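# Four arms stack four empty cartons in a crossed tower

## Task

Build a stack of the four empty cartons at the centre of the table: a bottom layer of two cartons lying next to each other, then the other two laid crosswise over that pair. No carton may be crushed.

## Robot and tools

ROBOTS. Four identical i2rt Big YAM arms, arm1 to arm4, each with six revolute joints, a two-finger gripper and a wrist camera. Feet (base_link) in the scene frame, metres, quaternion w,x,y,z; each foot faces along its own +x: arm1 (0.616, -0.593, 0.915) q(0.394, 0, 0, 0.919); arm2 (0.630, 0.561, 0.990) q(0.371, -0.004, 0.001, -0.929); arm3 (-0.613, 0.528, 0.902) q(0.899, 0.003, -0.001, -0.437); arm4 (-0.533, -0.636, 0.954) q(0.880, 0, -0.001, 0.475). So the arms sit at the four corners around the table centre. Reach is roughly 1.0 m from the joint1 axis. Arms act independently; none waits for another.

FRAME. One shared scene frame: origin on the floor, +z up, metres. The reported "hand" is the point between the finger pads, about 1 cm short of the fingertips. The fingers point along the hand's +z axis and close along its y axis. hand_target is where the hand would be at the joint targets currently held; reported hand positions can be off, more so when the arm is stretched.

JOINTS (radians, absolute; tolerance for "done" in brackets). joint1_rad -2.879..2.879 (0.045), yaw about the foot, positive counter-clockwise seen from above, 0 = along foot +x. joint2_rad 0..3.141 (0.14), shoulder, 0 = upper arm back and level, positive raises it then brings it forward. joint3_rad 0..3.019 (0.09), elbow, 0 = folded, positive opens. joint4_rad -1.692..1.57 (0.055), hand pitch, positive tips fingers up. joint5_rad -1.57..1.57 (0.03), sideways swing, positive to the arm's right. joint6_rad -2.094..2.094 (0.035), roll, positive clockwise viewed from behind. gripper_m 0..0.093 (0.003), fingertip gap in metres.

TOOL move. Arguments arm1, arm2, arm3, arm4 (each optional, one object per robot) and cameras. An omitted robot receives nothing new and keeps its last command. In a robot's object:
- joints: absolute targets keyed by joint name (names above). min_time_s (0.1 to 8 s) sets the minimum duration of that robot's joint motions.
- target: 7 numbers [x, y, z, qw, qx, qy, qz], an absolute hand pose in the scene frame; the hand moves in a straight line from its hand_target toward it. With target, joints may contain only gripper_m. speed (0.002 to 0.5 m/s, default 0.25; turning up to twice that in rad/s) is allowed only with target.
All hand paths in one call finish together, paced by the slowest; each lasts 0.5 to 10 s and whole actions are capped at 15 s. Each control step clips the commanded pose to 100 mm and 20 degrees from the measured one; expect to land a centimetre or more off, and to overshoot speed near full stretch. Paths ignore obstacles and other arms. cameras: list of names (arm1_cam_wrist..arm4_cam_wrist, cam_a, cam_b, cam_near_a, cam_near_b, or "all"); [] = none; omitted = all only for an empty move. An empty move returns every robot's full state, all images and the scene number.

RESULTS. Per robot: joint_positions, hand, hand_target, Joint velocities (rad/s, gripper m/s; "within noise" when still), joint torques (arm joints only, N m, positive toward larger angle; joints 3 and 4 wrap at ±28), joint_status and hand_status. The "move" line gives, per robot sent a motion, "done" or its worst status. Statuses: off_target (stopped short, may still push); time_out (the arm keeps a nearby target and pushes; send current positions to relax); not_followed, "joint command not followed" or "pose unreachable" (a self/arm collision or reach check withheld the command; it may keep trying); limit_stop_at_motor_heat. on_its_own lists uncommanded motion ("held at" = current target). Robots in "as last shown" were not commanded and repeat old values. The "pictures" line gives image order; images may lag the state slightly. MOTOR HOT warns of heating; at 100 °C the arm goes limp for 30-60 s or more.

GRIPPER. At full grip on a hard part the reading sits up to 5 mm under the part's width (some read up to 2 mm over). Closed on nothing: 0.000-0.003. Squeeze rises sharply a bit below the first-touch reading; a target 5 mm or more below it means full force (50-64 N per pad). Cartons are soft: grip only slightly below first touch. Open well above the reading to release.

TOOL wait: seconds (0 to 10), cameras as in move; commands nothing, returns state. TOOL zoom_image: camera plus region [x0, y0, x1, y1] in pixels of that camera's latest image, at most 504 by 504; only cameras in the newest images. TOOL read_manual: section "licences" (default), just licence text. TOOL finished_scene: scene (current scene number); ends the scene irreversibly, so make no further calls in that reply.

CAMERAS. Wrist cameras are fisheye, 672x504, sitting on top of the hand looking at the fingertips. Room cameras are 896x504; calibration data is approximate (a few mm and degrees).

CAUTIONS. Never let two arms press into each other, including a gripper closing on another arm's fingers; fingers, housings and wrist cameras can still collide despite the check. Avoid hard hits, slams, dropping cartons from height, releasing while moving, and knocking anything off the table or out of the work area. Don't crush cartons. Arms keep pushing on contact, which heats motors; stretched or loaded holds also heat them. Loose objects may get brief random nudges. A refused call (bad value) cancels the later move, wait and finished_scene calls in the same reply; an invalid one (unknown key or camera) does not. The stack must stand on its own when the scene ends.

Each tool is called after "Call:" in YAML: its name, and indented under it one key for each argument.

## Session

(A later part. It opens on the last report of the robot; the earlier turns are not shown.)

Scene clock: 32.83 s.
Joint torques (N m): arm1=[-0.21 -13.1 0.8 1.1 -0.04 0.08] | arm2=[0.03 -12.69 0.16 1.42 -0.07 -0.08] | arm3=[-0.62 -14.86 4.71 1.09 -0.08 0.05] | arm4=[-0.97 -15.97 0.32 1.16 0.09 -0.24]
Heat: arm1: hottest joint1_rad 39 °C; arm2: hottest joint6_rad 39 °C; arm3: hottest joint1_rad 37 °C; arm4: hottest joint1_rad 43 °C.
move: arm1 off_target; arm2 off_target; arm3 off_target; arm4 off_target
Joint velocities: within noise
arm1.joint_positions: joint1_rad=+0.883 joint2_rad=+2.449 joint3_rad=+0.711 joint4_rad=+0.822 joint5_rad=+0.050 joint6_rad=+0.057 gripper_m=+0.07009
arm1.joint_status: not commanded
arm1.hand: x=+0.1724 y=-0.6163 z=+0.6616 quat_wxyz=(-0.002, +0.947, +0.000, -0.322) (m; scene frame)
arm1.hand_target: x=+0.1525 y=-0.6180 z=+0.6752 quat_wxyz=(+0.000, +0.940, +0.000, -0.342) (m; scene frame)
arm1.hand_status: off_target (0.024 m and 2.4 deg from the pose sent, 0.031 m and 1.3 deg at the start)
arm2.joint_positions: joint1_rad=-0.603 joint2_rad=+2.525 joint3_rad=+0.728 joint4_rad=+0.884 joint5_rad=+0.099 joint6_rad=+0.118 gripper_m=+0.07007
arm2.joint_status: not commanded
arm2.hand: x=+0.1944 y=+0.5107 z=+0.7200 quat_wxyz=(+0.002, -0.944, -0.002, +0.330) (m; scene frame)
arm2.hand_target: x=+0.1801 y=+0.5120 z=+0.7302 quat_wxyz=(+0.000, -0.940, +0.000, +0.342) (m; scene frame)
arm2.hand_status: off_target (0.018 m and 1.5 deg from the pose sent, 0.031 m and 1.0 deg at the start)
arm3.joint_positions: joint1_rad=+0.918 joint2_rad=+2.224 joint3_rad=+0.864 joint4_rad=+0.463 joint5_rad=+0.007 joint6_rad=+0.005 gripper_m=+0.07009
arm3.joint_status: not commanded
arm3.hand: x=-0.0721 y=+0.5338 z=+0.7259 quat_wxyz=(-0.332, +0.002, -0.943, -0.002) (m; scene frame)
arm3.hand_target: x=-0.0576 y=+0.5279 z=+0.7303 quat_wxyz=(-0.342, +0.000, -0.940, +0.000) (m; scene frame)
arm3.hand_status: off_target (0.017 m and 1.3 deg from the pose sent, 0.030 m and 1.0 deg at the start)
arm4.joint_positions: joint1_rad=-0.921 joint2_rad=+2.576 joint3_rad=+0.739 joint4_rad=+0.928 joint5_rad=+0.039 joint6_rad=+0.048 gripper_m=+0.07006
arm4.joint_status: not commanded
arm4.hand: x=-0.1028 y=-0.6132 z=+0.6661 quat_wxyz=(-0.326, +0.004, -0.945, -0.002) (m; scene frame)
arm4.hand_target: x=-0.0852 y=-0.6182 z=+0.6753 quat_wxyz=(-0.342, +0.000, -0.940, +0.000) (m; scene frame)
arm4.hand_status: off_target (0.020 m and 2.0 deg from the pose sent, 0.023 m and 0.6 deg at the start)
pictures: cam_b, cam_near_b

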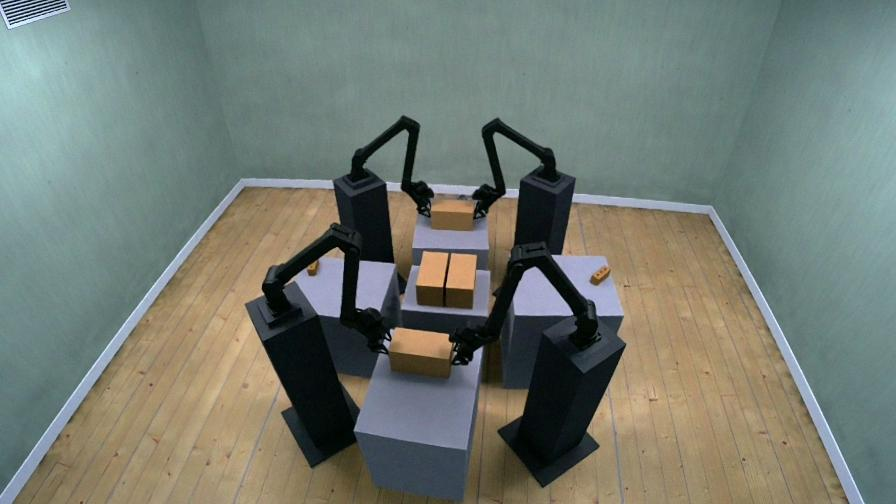

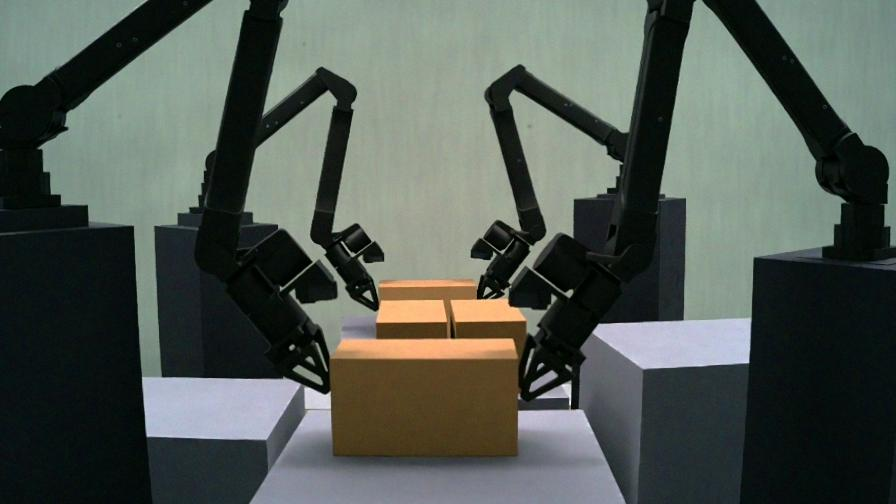

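Call:
move:
  arm1: {"target":[0.135,-0.618,0.675,0,-0.9397,0,0.342],"speed":0.04}
  arm2: {"target":[0.16,0.512,0.73,0,-0.9397,0,0.342],"speed":0.04}
  arm3: {"target":[-0.037,0.528,0.73,0.342,0,0.9397,0],"speed":0.04}
  arm4: {"target":[-0.065,-0.618,0.675,0.342,0,0.9397,0],"speed":0.04}
  cameras: ["cam_near_b","cam_b"]

Call:
zoom_image:
  camera: "cam_near_b"
  region: [240, 240, 640, 480]

Scene clock: 35.03 s.
Joint torques (N m): arm1=[-0.5 -13.8 2.19 1.35 -0.06 0.06] | arm2=[0.09 -13.86 2.33 1.84 -0.12 -0.18] | arm3=[-0.44 -15.09 6.38 1.46 -0.07 0.05] | arm4=[-1.08 -16.67 2.24 1.36 0.09 -0.25]
Heat: arm1: hottest joint1_rad 39 °C; arm2: hottest joint6_rad 39 °C; arm3: hottest joint1_rad 37 °C; arm4: hottest joint1_rad 43 °C.
move: arm1 off_target; arm2 off_target; arm3 off_target; arm4 off_target
Joint velocities: within noise
arm1.joint_positions: joint1_rad=+0.883 joint2_rad=+2.449 joint3_rad=+0.731 joint4_rad=+0.767 joint5_rad=+0.049 joint6_rad=+0.057 gripper_m=+0.07009
arm1.joint_status: not commanded
arm1.hand: x=+0.1712 y=-0.6166 z=+0.6558 quat_wxyz=(-0.003, +0.952, +0.000, -0.306) (m; scene frame)
arm1.hand_target: x=+0.1362 y=-0.6179 z=+0.6761 quat_wxyz=(+0.000, +0.940, +0.000, -0.342) (m; scene frame)
arm1.hand_status: off_target (0.041 m and 4.3 deg from the pose sent, 0.040 m and 2.4 deg at the start)
arm2.joint_positions: joint1_rad=-0.611 joint2_rad=+2.524 joint3_rad=+0.750 joint4_rad=+0.820 joint5_rad=+0.096 joint6_rad=+0.118 gripper_m=+0.07007
arm2.joint_status: not commanded
arm2.hand: x=+0.1942 y=+0.5136 z=+0.7122 quat_wxyz=(+0.004, -0.951, +0.000, +0.310) (m; scene frame)
arm2.hand_target: x=+0.1609 y=+0.5122 z=+0.7310 quat_wxyz=(+0.000, -0.940, +0.000, +0.342) (m; scene frame)
arm2.hand_status: off_target (0.039 m and 3.9 deg from the pose sent, 0.036 m and 1.5 deg at the start)
arm3.joint_positions: joint1_rad=+0.915 joint2_rad=+2.235 joint3_rad=+0.898 joint4_rad=+0.411 joint5_rad=+0.007 joint6_rad=+0.005 gripper_m=+0.07009
arm3.joint_status: not commanded
arm3.hand: x=-0.0665 y=+0.5325 z=+0.7204 quat_wxyz=(-0.318, +0.000, -0.948, -0.001) (m; scene frame)
arm3.hand_target: x=-0.0385 y=+0.5278 z=+0.7312 quat_wxyz=(-0.342, +0.000, -0.940, +0.000) (m; scene frame)
arm3.hand_status: off_target (0.031 m and 2.9 deg from the pose sent, 0.036 m and 1.2 deg at the start)
arm4.joint_positions: joint1_rad=-0.922 joint2_rad=+2.570 joint3_rad=+0.762 joint4_rad=+0.863 joint5_rad=+0.037 joint6_rad=+0.046 gripper_m=+0.07006
arm4.joint_status: not commanded
arm4.hand: x=-0.1001 y=-0.6129 z=+0.6603 quat_wxyz=(-0.309, +0.005, -0.951, -0.001) (m; scene frame)
arm4.hand_target: x=-0.0662 y=-0.6184 z=+0.6761 quat_wxyz=(-0.342, +0.000, -0.940, +0.000) (m; scene frame)
arm4.hand_status: off_target (0.038 m and 4.0 deg from the pose sent, 0.039 m and 2.0 deg at the start)
pictures: cam_b, cam_near_b

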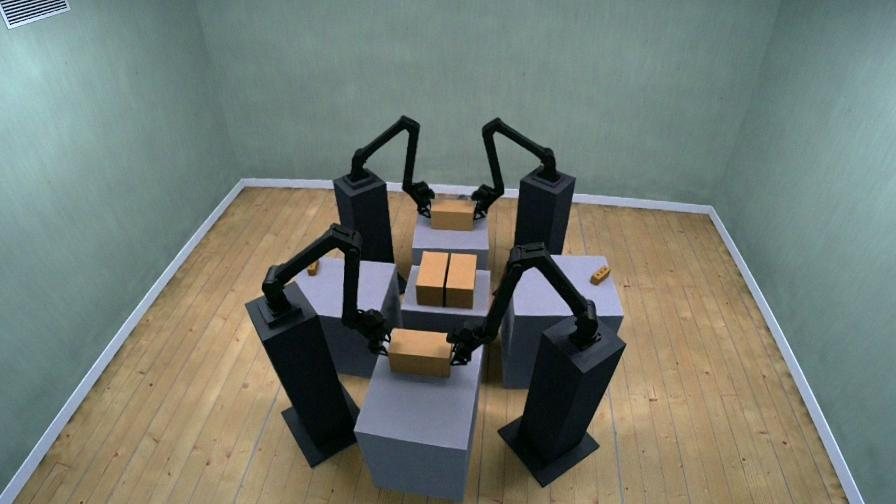

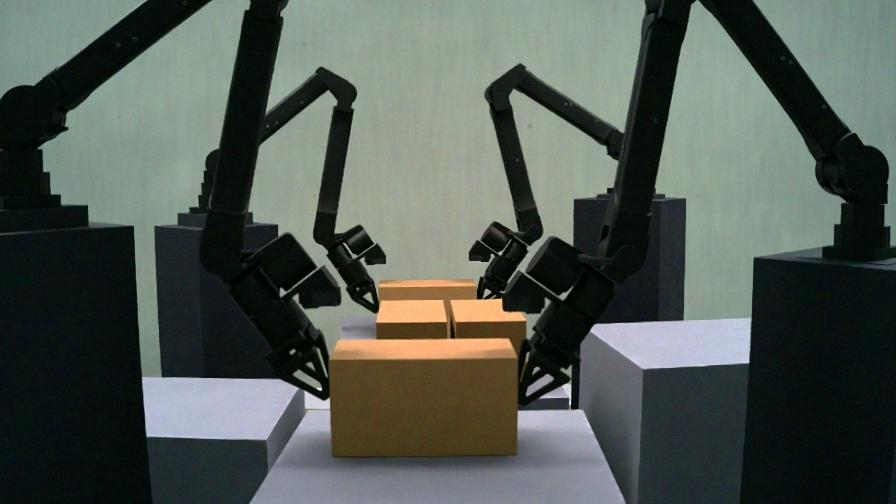

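Scaled by 1.260 from the camera's 896x504 image, which has a finer 1280x720 frame.

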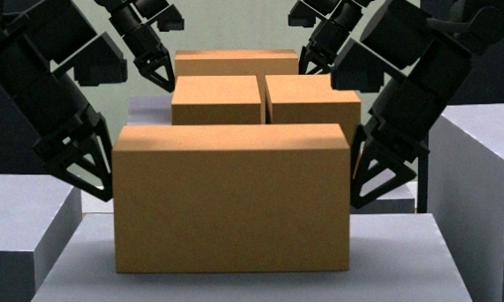

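Call:
move:
  arm1: {"target":[0.125,-0.618,0.73,0,-0.9397,0,0.342],"speed":0.08}
  arm2: {"target":[0.15,0.512,0.79,0,-0.9397,0,0.342],"speed":0.08}
  arm3: {"target":[-0.027,0.528,0.79,0.342,0,0.9397,0],"speed":0.08}
  arm4: {"target":[-0.055,-0.618,0.73,0.342,0,0.9397,0],"speed":0.08}
  cameras: ["cam_near_b","cam_b"]

Call:
zoom_image:
  camera: "cam_near_b"
  region: [240, 240, 640, 480]

Scene clock: 37.63 s.
Joint torques (N m): arm1=[-0.67 -15.09 2.73 2.07 -0.01 0.05] | arm2=[0.91 -14.68 2.85 1.99 -0.16 -0.13] | arm3=[-0.38 -18.9 6.32 2 -0.03 0.05] | arm4=[-1.14 -18.2 2.45 2.03 0.11 -0.25]
Heat: arm1: hottest joint1_rad 39 °C; arm2: hottest joint6_rad 39 °C; arm3: hottest joint1_rad 37 °C; arm4: hottest joint1_rad 43 °C.
move: arm1 off_target; arm2 off_target; arm3 off_target; arm4 off_target
Joint velocities: within noise
arm1.joint_positions: joint1_rad=+0.883 joint2_rad=+2.292 joint3_rad=+0.687 joint4_rad=+0.614 joint5_rad=+0.047 joint6_rad=+0.057 gripper_m=+0.07009
arm1.joint_status: not commanded
arm1.hand: x=+0.1709 y=-0.6170 z=+0.6957 quat_wxyz=(-0.003, +0.958, +0.001, -0.286) (m; scene frame)
arm1.hand_target: x=+0.1271 y=-0.6178 z=+0.7307 quat_wxyz=(+0.000, +0.940, +0.000, -0.342) (m; scene frame)
arm1.hand_status: off_target (0.057 m and 6.7 deg from the pose sent, 0.087 m and 4.3 deg at the start)
arm2.joint_positions: joint1_rad=-0.615 joint2_rad=+2.343 joint3_rad=+0.695 joint4_rad=+0.674 joint5_rad=+0.093 joint6_rad=+0.118 gripper_m=+0.07007
arm2.joint_status: not commanded
arm2.hand: x=+0.1859 y=+0.5136 z=+0.7627 quat_wxyz=(+0.005, -0.954, +0.001, +0.301) (m; scene frame)
arm2.hand_target: x=+0.1512 y=+0.5124 z=+0.7905 quat_wxyz=(+0.001, -0.940, +0.000, +0.342) (m; scene frame)
arm2.hand_status: off_target (0.045 m and 5.0 deg from the pose sent, 0.090 m and 3.9 deg at the start)
arm3.joint_positions: joint1_rad=+0.915 joint2_rad=+2.137 joint3_rad=+0.898 joint4_rad=+0.251 joint5_rad=+0.007 joint6_rad=+0.005 gripper_m=+0.07009
arm3.joint_status: not commanded
arm3.hand: x=-0.0698 y=+0.5323 z=+0.7486 quat_wxyz=(-0.288, +0.001, -0.958, -0.001) (m; scene frame)
arm3.hand_target: x=-0.0294 y=+0.5278 z=+0.7913 quat_wxyz=(-0.342, +0.000, -0.940, +0.000) (m; scene frame)
arm3.hand_status: off_target (0.060 m and 6.5 deg from the pose sent, 0.080 m and 2.9 deg at the start)
arm4.joint_positions: joint1_rad=-0.922 joint2_rad=+2.414 joint3_rad=+0.704 joint4_rad=+0.731 joint5_rad=+0.036 joint6_rad=+0.046 gripper_m=+0.07006
arm4.joint_status: not commanded
arm4.hand: x=-0.0979 y=-0.6130 z=+0.7016 quat_wxyz=(-0.292, +0.005, -0.956, +0.000) (m; scene frame)
arm4.hand_target: x=-0.0566 y=-0.6184 z=+0.7309 quat_wxyz=(-0.342, +0.000, -0.940, +0.001) (m; scene frame)
arm4.hand_status: off_target (0.052 m and 6.0 deg from the pose sent, 0.083 m and 4.0 deg at the start)
pictures: cam_b, cam_near_b

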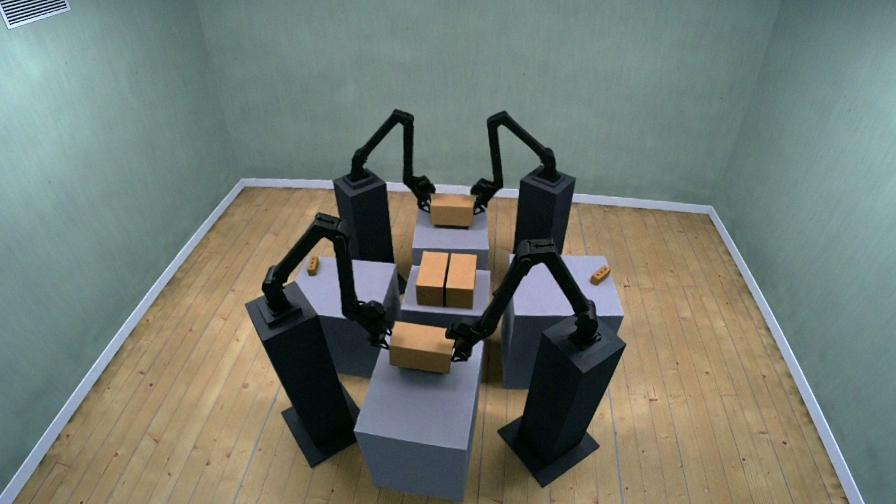

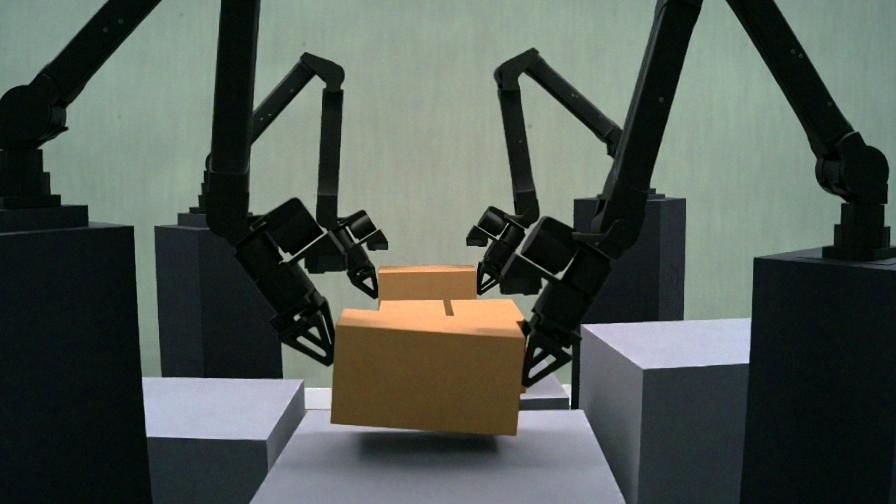

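Scaled by 1.260 from the camera's 896x504 image, which has a finer 1280x720 frame.

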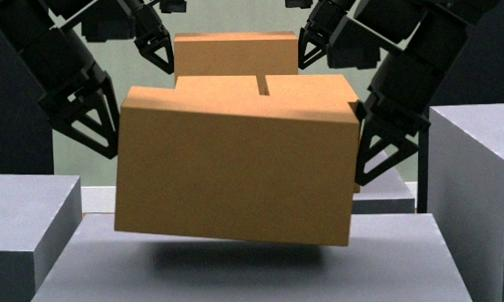

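Call:
move:
  arm1: {"target":[0.115,-0.55,0.90,0,-0.9397,0,0.342],"speed":0.1}
  arm2: {"target":[0.13,0.36,0.905,0,-0.9397,0,0.342],"speed":0.1}
  arm3: {"target":[-0.05,0.368,0.915,0.342,0,0.9397,0],"speed":0.1}
  arm4: {"target":[-0.067,-0.55,0.90,0.342,0,0.9397,0],"speed":0.1}
  cameras: ["cam_near_b","cam_b","cam_a"]

Scene clock: 43.07 s.
Joint torques (N m): arm1=[-1.44 -12.57 8.54 2.29 -0.14 0.07] | arm2=[0.85 -13.33 9.39 1.77 0.56 -0.04] | arm3=[-0.21 -16.03 10.55 1.4 -0.41 0.17] | arm4=[0.5 -14.39 7.84 2.1 0.6 -0.05]
Heat: arm1: hottest joint1_rad 39 °C; arm2: hottest joint6_rad 38 °C; arm3: hottest joint1_rad 37 °C; arm4: hottest joint1_rad 43 °C.
move: arm1 off_target; arm2 off_target; arm3 off_target; arm4 off_target
Joint velocities: within noise
arm1.joint_positions: joint1_rad=+0.716 joint2_rad=+1.734 joint3_rad=+0.620 joint4_rad=+0.089 joint5_rad=-0.064 joint6_rad=-0.082 gripper_m=+0.07009
arm1.joint_status: not commanded
arm1.hand: x=+0.1694 y=-0.5614 z=+0.8534 quat_wxyz=(+0.007, +0.963, +0.003, -0.271) (m; scene frame)
arm1.hand_target: x=+0.1196 y=-0.5501 z=+0.9025 quat_wxyz=(-0.001, +0.940, +0.000, -0.342) (m; scene frame)
arm1.hand_status: off_target (0.072 m and 8.6 deg from the pose sent, 0.222 m and 6.7 deg at the start)
arm2.joint_positions: joint1_rad=-0.279 joint2_rad=+2.001 joint3_rad=+0.772 joint4_rad=+0.197 joint5_rad=+0.291 joint6_rad=+0.382 gripper_m=+0.07007
arm2.joint_status: not commanded
arm2.hand: x=+0.1684 y=+0.3781 z=+0.8737 quat_wxyz=(+0.017, -0.953, -0.008, +0.301) (m; scene frame)
arm2.hand_target: x=+0.1322 y=+0.3610 z=+0.9069 quat_wxyz=(+0.000, -0.940, +0.000, +0.342) (m; scene frame)
arm2.hand_status: off_target (0.053 m and 5.4 deg from the pose sent, 0.217 m and 5.0 deg at the start)
arm3.joint_positions: joint1_rad=+0.572 joint2_rad=+1.815 joint3_rad=+0.897 joint4_rad=-0.089 joint5_rad=-0.204 joint6_rad=-0.271 gripper_m=+0.07009
arm3.joint_status: not commanded
arm3.hand: x=-0.0898 y=+0.3840 z=+0.8742 quat_wxyz=(-0.295, -0.002, -0.956, -0.013) (m; scene frame)
arm3.hand_target: x=-0.0535 y=+0.3690 z=+0.9170 quat_wxyz=(-0.342, +0.000, -0.940, +0.000) (m; scene frame)
arm3.hand_status: off_target (0.059 m and 5.9 deg from the pose sent, 0.235 m and 6.5 deg at the start)
arm4.joint_positions: joint1_rad=-0.754 joint2_rad=+1.807 joint3_rad=+0.569 joint4_rad=+0.246 joint5_rad=+0.143 joint6_rad=+0.173 gripper_m=+0.07006
arm4.joint_status: not commanded
arm4.hand: x=-0.1024 y=-0.5586 z=+0.8701 quat_wxyz=(-0.294, +0.010, -0.956, +0.008) (m; scene frame)
arm4.hand_target: x=-0.0687 y=-0.5504 z=+0.9010 quat_wxyz=(-0.342, +0.000, -0.940, +0.000) (m; scene frame)
arm4.hand_status: off_target (0.047 m and 6.0 deg from the pose sent, 0.211 m and 6.0 deg at the start)
pictures: cam_a, cam_b, cam_near_b

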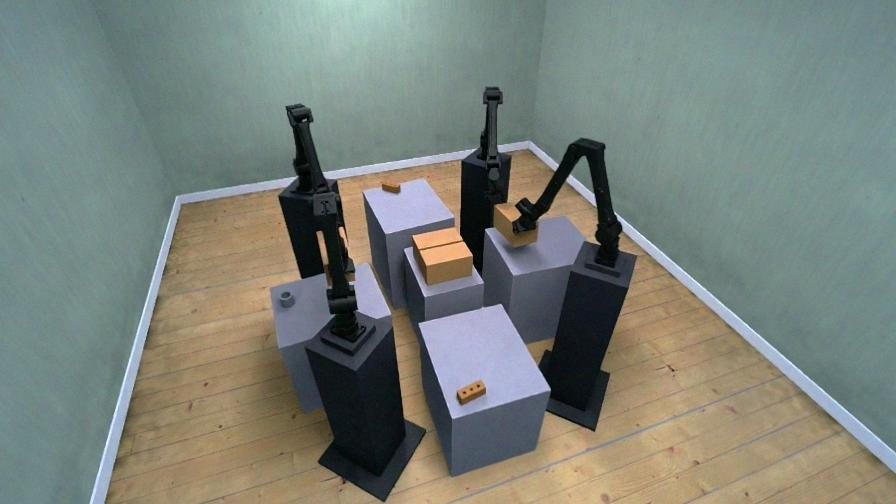

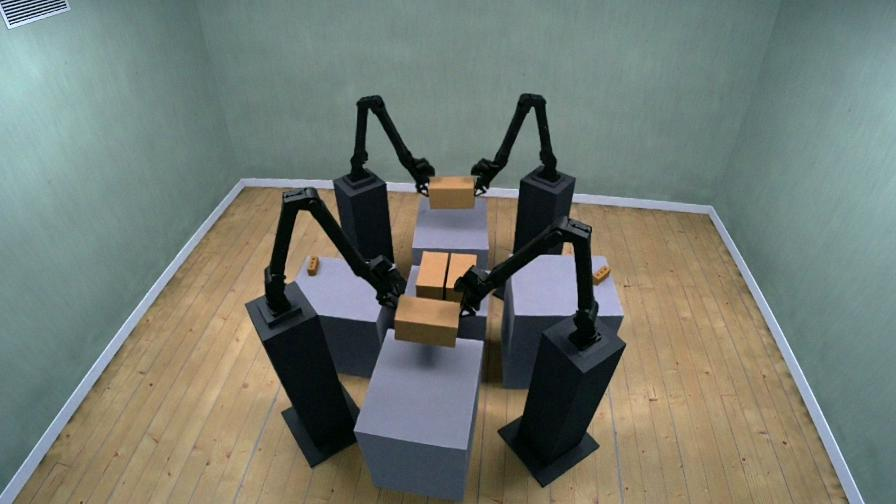

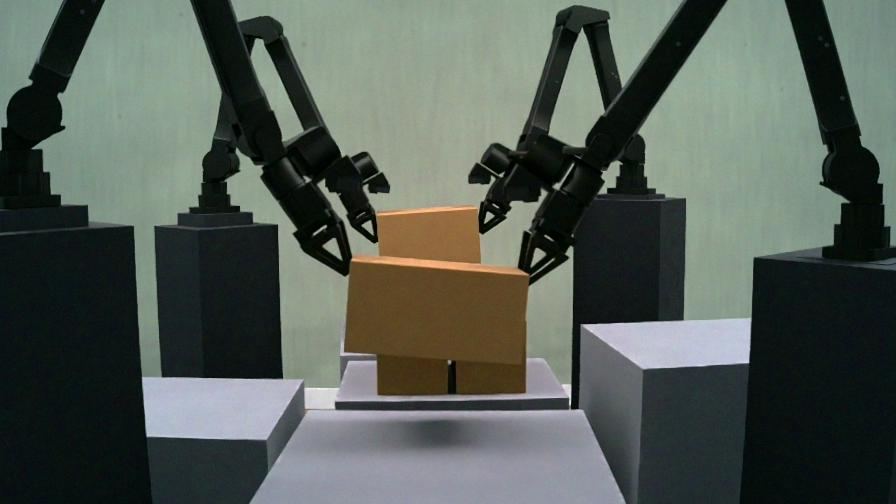

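Call:
move:
  arm1: {"target":[0.085,-0.55,0.905,0,-0.9397,0,0.342],"speed":0.1}
  arm2: {"target":[0.10,0.36,0.905,0,-0.9397,0,0.342],"speed":0.1}
  arm3: {"target":[-0.02,0.368,0.905,0.342,0,0.9397,0],"speed":0.1}
  arm4: {"target":[-0.037,-0.55,0.90,0.342,0,0.9397,0],"speed":0.1}
  cameras: ["cam_near_b","cam_b","cam_a","cam_near_a"]

Call:
zoom_image:
  camera: "cam_near_b"
  region: [240, 140, 640, 380]

Call:
zoom_image:
  camera: "cam_b"
  region: [340, 130, 540, 360]

Scene clock: 45.30 s.
Joint torques (N m): arm1=[-0.79 -10.58 11.9 2.3 -0.01 0.12] | arm2=[-2.02 -12.04 12.89 2.43 0.4 -0.31] | arm3=[1.38 -15.85 13.11 2.26 -0.3 0.37] | arm4=[-0.91 -12.98 13.45 2.14 0.48 -0.19]
Heat: arm1: hottest joint1_rad 39 °C; arm2: hottest joint6_rad 38 °C; arm3: hottest joint1_rad 37 °C; arm4: hottest joint1_rad 43 °C.
move: arm1 off_target; arm2 off_target; arm3 off_target; arm4 off_target
Joint velocities: within noise
arm1.joint_positions: joint1_rad=+0.716 joint2_rad=+1.726 joint3_rad=+0.652 joint4_rad=+0.036 joint5_rad=-0.064 joint6_rad=-0.082 gripper_m=+0.07009
arm1.joint_status: not commanded
arm1.hand: x=+0.1614 y=-0.5606 z=+0.8599 quat_wxyz=(+0.008, +0.964, +0.003, -0.265) (m; scene frame)
arm1.hand_target: x=+0.0938 y=-0.5505 z=+0.9118 quat_wxyz=(+0.000, +0.940, +0.000, -0.342) (m; scene frame)
arm1.hand_status: off_target (0.089 m and 9.3 deg from the pose sent, 0.099 m and 8.6 deg at the start)
arm2.joint_positions: joint1_rad=-0.279 joint2_rad=+2.001 joint3_rad=+0.806 joint4_rad=+0.140 joint5_rad=+0.279 joint6_rad=+0.382 gripper_m=+0.07007
arm2.joint_status: not commanded
arm2.hand: x=+0.1626 y=+0.3729 z=+0.8750 quat_wxyz=(+0.016, -0.957, -0.011, +0.289) (m; scene frame)
arm2.hand_target: x=+0.1051 y=+0.3627 z=+0.9101 quat_wxyz=(+0.001, -0.939, +0.000, +0.343) (m; scene frame)
arm2.hand_status: off_target (0.071 m and 6.8 deg from the pose sent, 0.077 m and 5.4 deg at the start)
arm3.joint_positions: joint1_rad=+0.572 joint2_rad=+1.865 joint3_rad=+0.924 joint4_rad=-0.118 joint5_rad=-0.198 joint6_rad=-0.273 gripper_m=+0.07009
arm3.joint_status: not commanded
arm3.hand: x=-0.0905 y=+0.3832 z=+0.8538 quat_wxyz=(-0.270, -0.004, -0.963, -0.018) (m; scene frame)
arm3.hand_target: x=-0.0286 y=+0.3709 z=+0.9108 quat_wxyz=(-0.342, +0.000, -0.940, -0.001) (m; scene frame)
arm3.hand_status: off_target (0.088 m and 8.9 deg from the pose sent, 0.078 m and 5.9 deg at the start)
arm4.joint_positions: joint1_rad=-0.754 joint2_rad=+1.806 joint3_rad=+0.572 joint4_rad=+0.197 joint5_rad=+0.137 joint6_rad=+0.173 gripper_m=+0.07006
arm4.joint_status: not commanded
arm4.hand: x=-0.1110 y=-0.5596 z=+0.8646 quat_wxyz=(-0.272, +0.012, -0.962, +0.011) (m; scene frame)
arm4.hand_target: x=-0.0443 y=-0.5517 z=+0.9065 quat_wxyz=(-0.342, +0.000, -0.940, +0.001) (m; scene frame)
arm4.hand_status: off_target (0.083 m and 8.7 deg from the pose sent, 0.073 m and 6.0 deg at the start)
pictures: cam_a, cam_b, cam_near_a, cam_near_b

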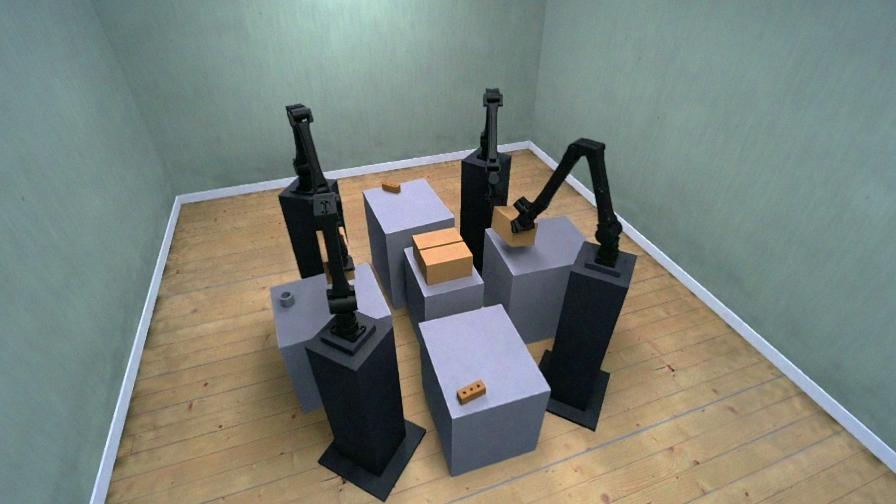

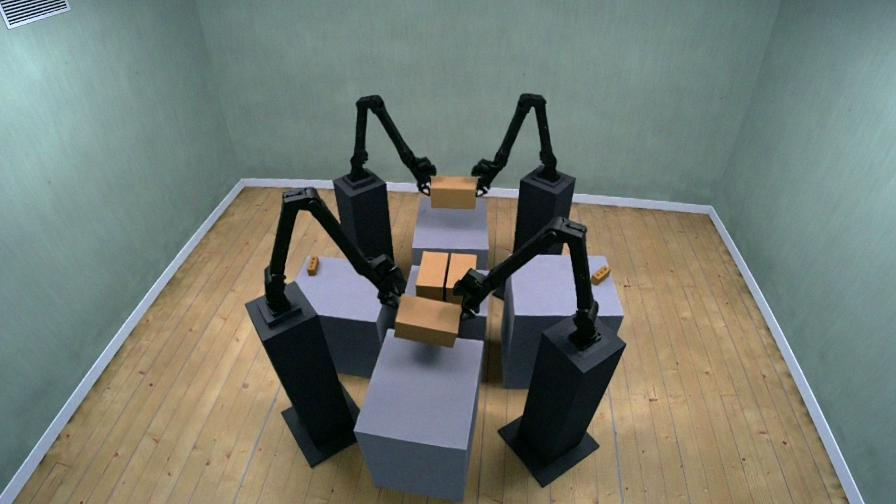

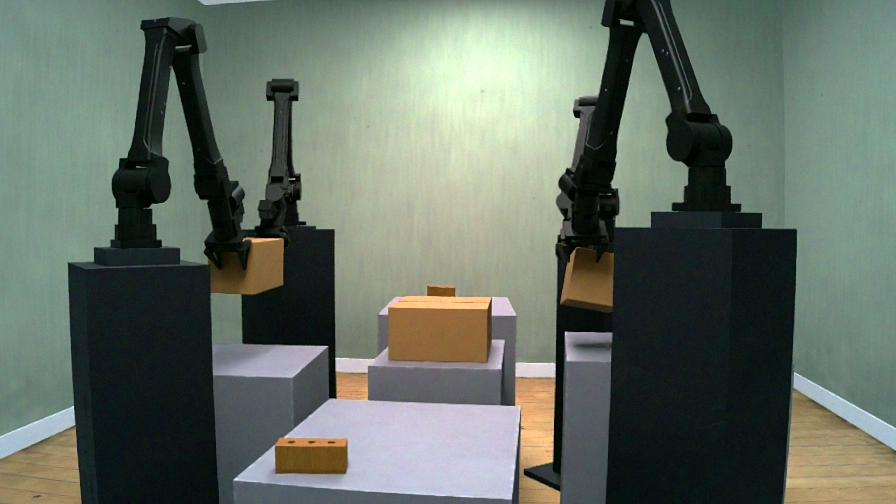

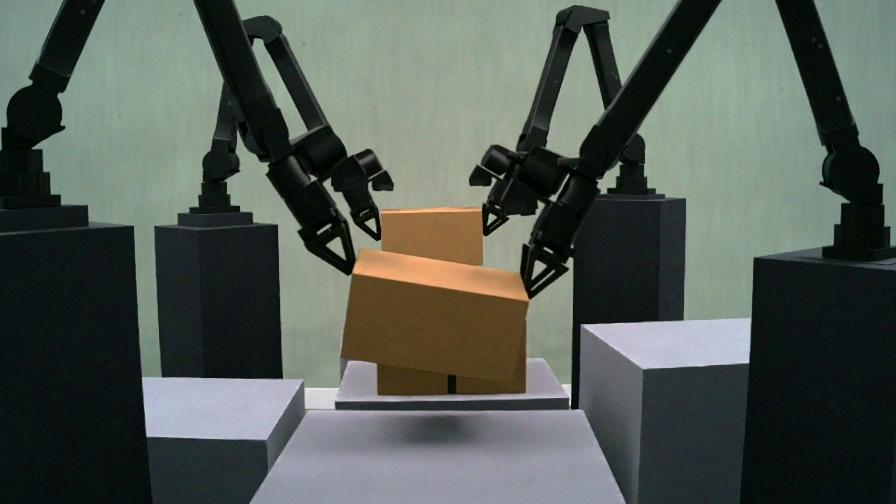

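Scaled by 1.260 from the camera's 896x504 image, which has a finer 1280x720 frame.

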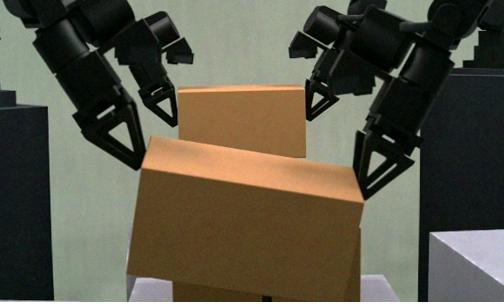

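Scaled by 2.191 from the camera's 896x504 image, which has a finer 1280x720 frame.

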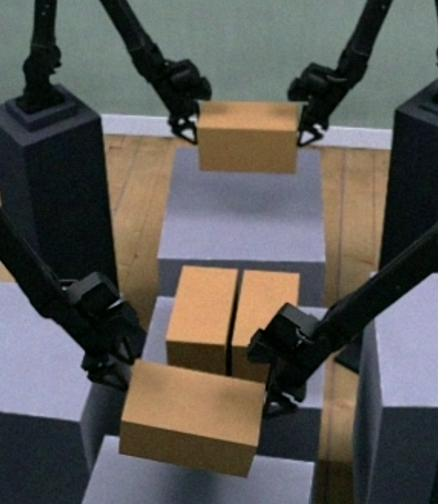

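Call:
move:
  arm1: {"target":[0.080,-0.25,0.945,0,-0.9397,0,0.342],"speed":0.12}
  arm2: {"target":[0.105,0.38,0.775,0,-0.9397,0,0.342],"speed":0.06}
  arm3: {"target":[-0.029,0.388,0.796,0.342,0,0.9397,0],"speed":0.06}
  arm4: {"target":[-0.065,-0.25,0.945,0.342,0,0.9397,0],"speed":0.12}
  cameras: ["cam_near_b","cam_b","cam_near_a","cam_a"]

Call:
zoom_image:
  camera: "cam_near_b"
  region: [240, 140, 640, 480]

Call:
zoom_image:
  camera: "cam_near_a"
  region: [200, 180, 640, 420]

Scene clock: 51.80 s.
Joint torques (N m): arm1=[1.9 -13.39 14.5 2.35 -1.18 0.36] | arm2=[-0.85 -13.27 8.73 4.25 0.31 -0.36] | arm3=[2.55 -16.21 8.53 3.18 -0.28 0.44] | arm4=[-2.32 -15.27 15.94 1.94 1.5 -0.41]
Heat: arm1: hottest joint3_rad 41 °C; arm2: hottest joint6_rad 38 °C; arm3: hottest joint3_rad 38 °C; arm4: hottest joint1_rad 43 °C.
move: arm1 off_target; arm2 off_target; arm3 off_target; arm4 off_target
Joint velocities: within noise
arm1.joint_positions: joint1_rad=+0.106 joint2_rad=+1.872 joint3_rad=+1.052 joint4_rad=-0.351 joint5_rad=-0.391 joint6_rad=-0.588 gripper_m=+0.07009
arm1.joint_status: not commanded
arm1.hand: x=+0.1533 y=-0.2862 z=+0.8909 quat_wxyz=(+0.035, +0.962, -0.018, -0.270) (m; scene frame)
arm1.hand_target: x=+0.0898 y=-0.2574 z=+0.9522 quat_wxyz=(+0.001, +0.939, +0.001, -0.343) (m; scene frame)
arm1.hand_status: off_target (0.098 m and 9.8 deg from the pose sent, 0.332 m and 9.3 deg at the start; pose on its path clipped on 66 of 105 steps)
arm2.joint_positions: joint1_rad=-0.322 joint2_rad=+2.354 joint3_rad=+0.867 joint4_rad=+0.409 joint5_rad=+0.263 joint6_rad=+0.360 gripper_m=+0.07007
arm2.joint_status: not commanded
arm2.hand: x=+0.1704 y=+0.3979 z=+0.7509 quat_wxyz=(+0.023, -0.961, -0.005, +0.276) (m; scene frame)
arm2.hand_target: x=+0.1095 y=+0.3824 z=+0.7807 quat_wxyz=(+0.002, -0.940, +0.001, +0.342) (m; scene frame)
arm2.hand_status: off_target (0.072 m and 8.4 deg from the pose sent, 0.116 m and 6.8 deg at the start)
arm3.joint_positions: joint1_rad=+0.590 joint2_rad=+2.095 joint3_rad=+0.924 joint4_rad=+0.145 joint5_rad=-0.179 joint6_rad=-0.254 gripper_m=+0.07008
arm3.joint_status: not commanded
arm3.hand: x=-0.0842 y=+0.3886 z=+0.7657 quat_wxyz=(-0.283, -0.006, -0.959, -0.009) (m; scene frame)
arm3.hand_target: x=-0.0333 y=+0.3899 z=+0.7996 quat_wxyz=(-0.342, +0.000, -0.940, -0.002) (m; scene frame)
arm3.hand_status: off_target (0.063 m and 7.2 deg from the pose sent, 0.085 m and 8.9 deg at the start)
arm4.joint_positions: joint1_rad=-0.127 joint2_rad=+1.904 joint3_rad=+1.020 joint4_rad=-0.295 joint5_rad=+0.466 joint6_rad=+0.726 gripper_m=+0.07006
arm4.joint_status: not commanded
arm4.hand: x=-0.1220 y=-0.2770 z=+0.9136 quat_wxyz=(-0.295, +0.020, -0.955, +0.023) (m; scene frame)
arm4.hand_target: x=-0.0700 y=-0.2552 z=+0.9492 quat_wxyz=(-0.342, -0.001, -0.940, +0.001) (m; scene frame)
arm4.hand_status: off_target (0.070 m and 6.6 deg from the pose sent, 0.323 m and 8.7 deg at the start)
pictures: cam_a, cam_b, cam_near_a, cam_near_b

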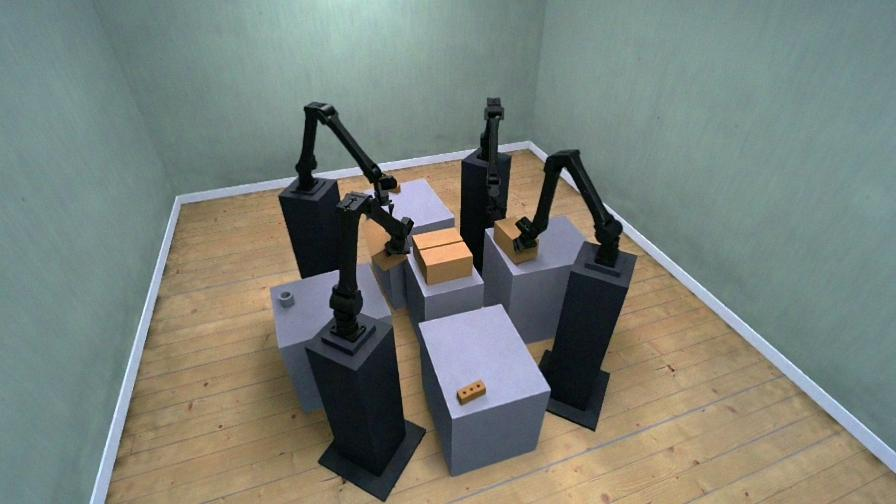

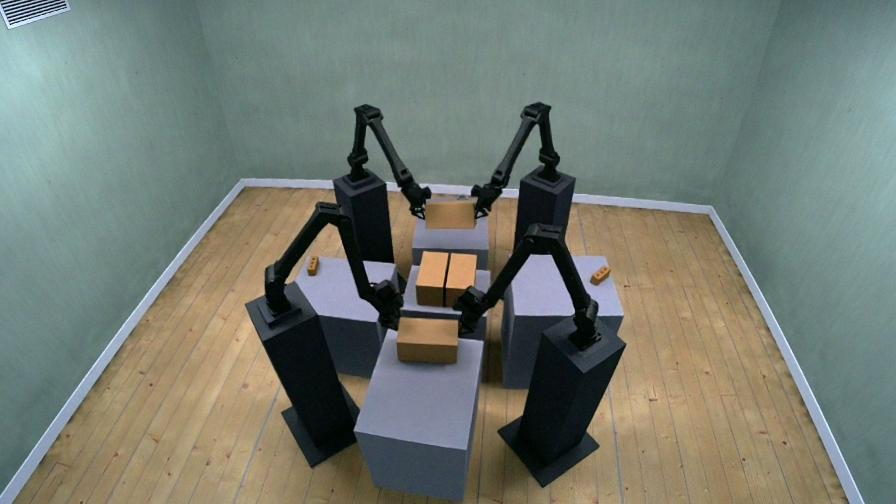

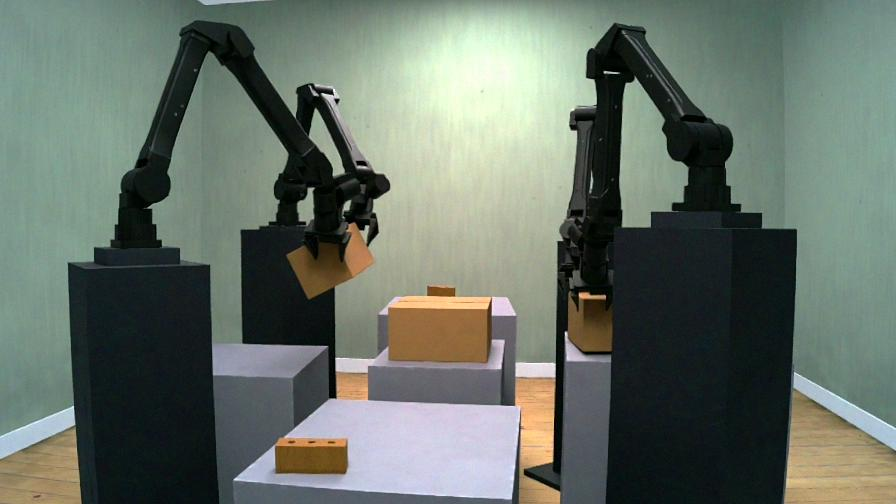

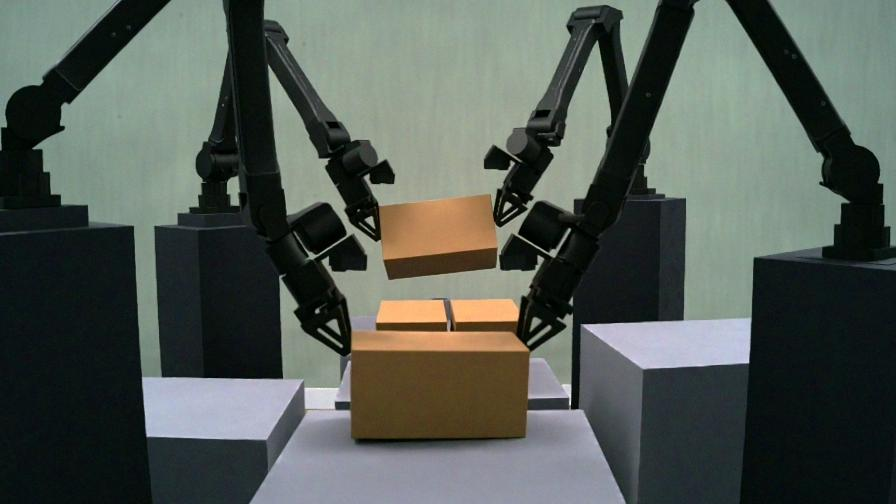

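Scaled by 1.260 from the camera's 896x504 image, which has a finer 1280x720 frame.

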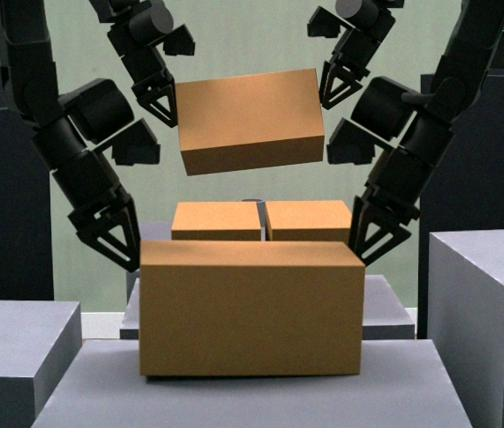

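Scaled by 1.145 from the camera's 896x504 image, which has a finer 1280x720 frame.

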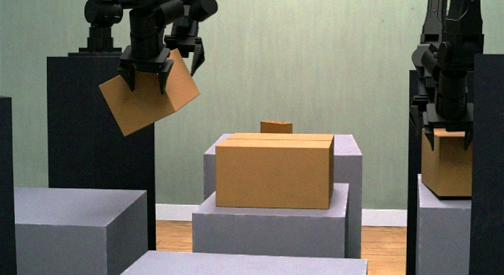

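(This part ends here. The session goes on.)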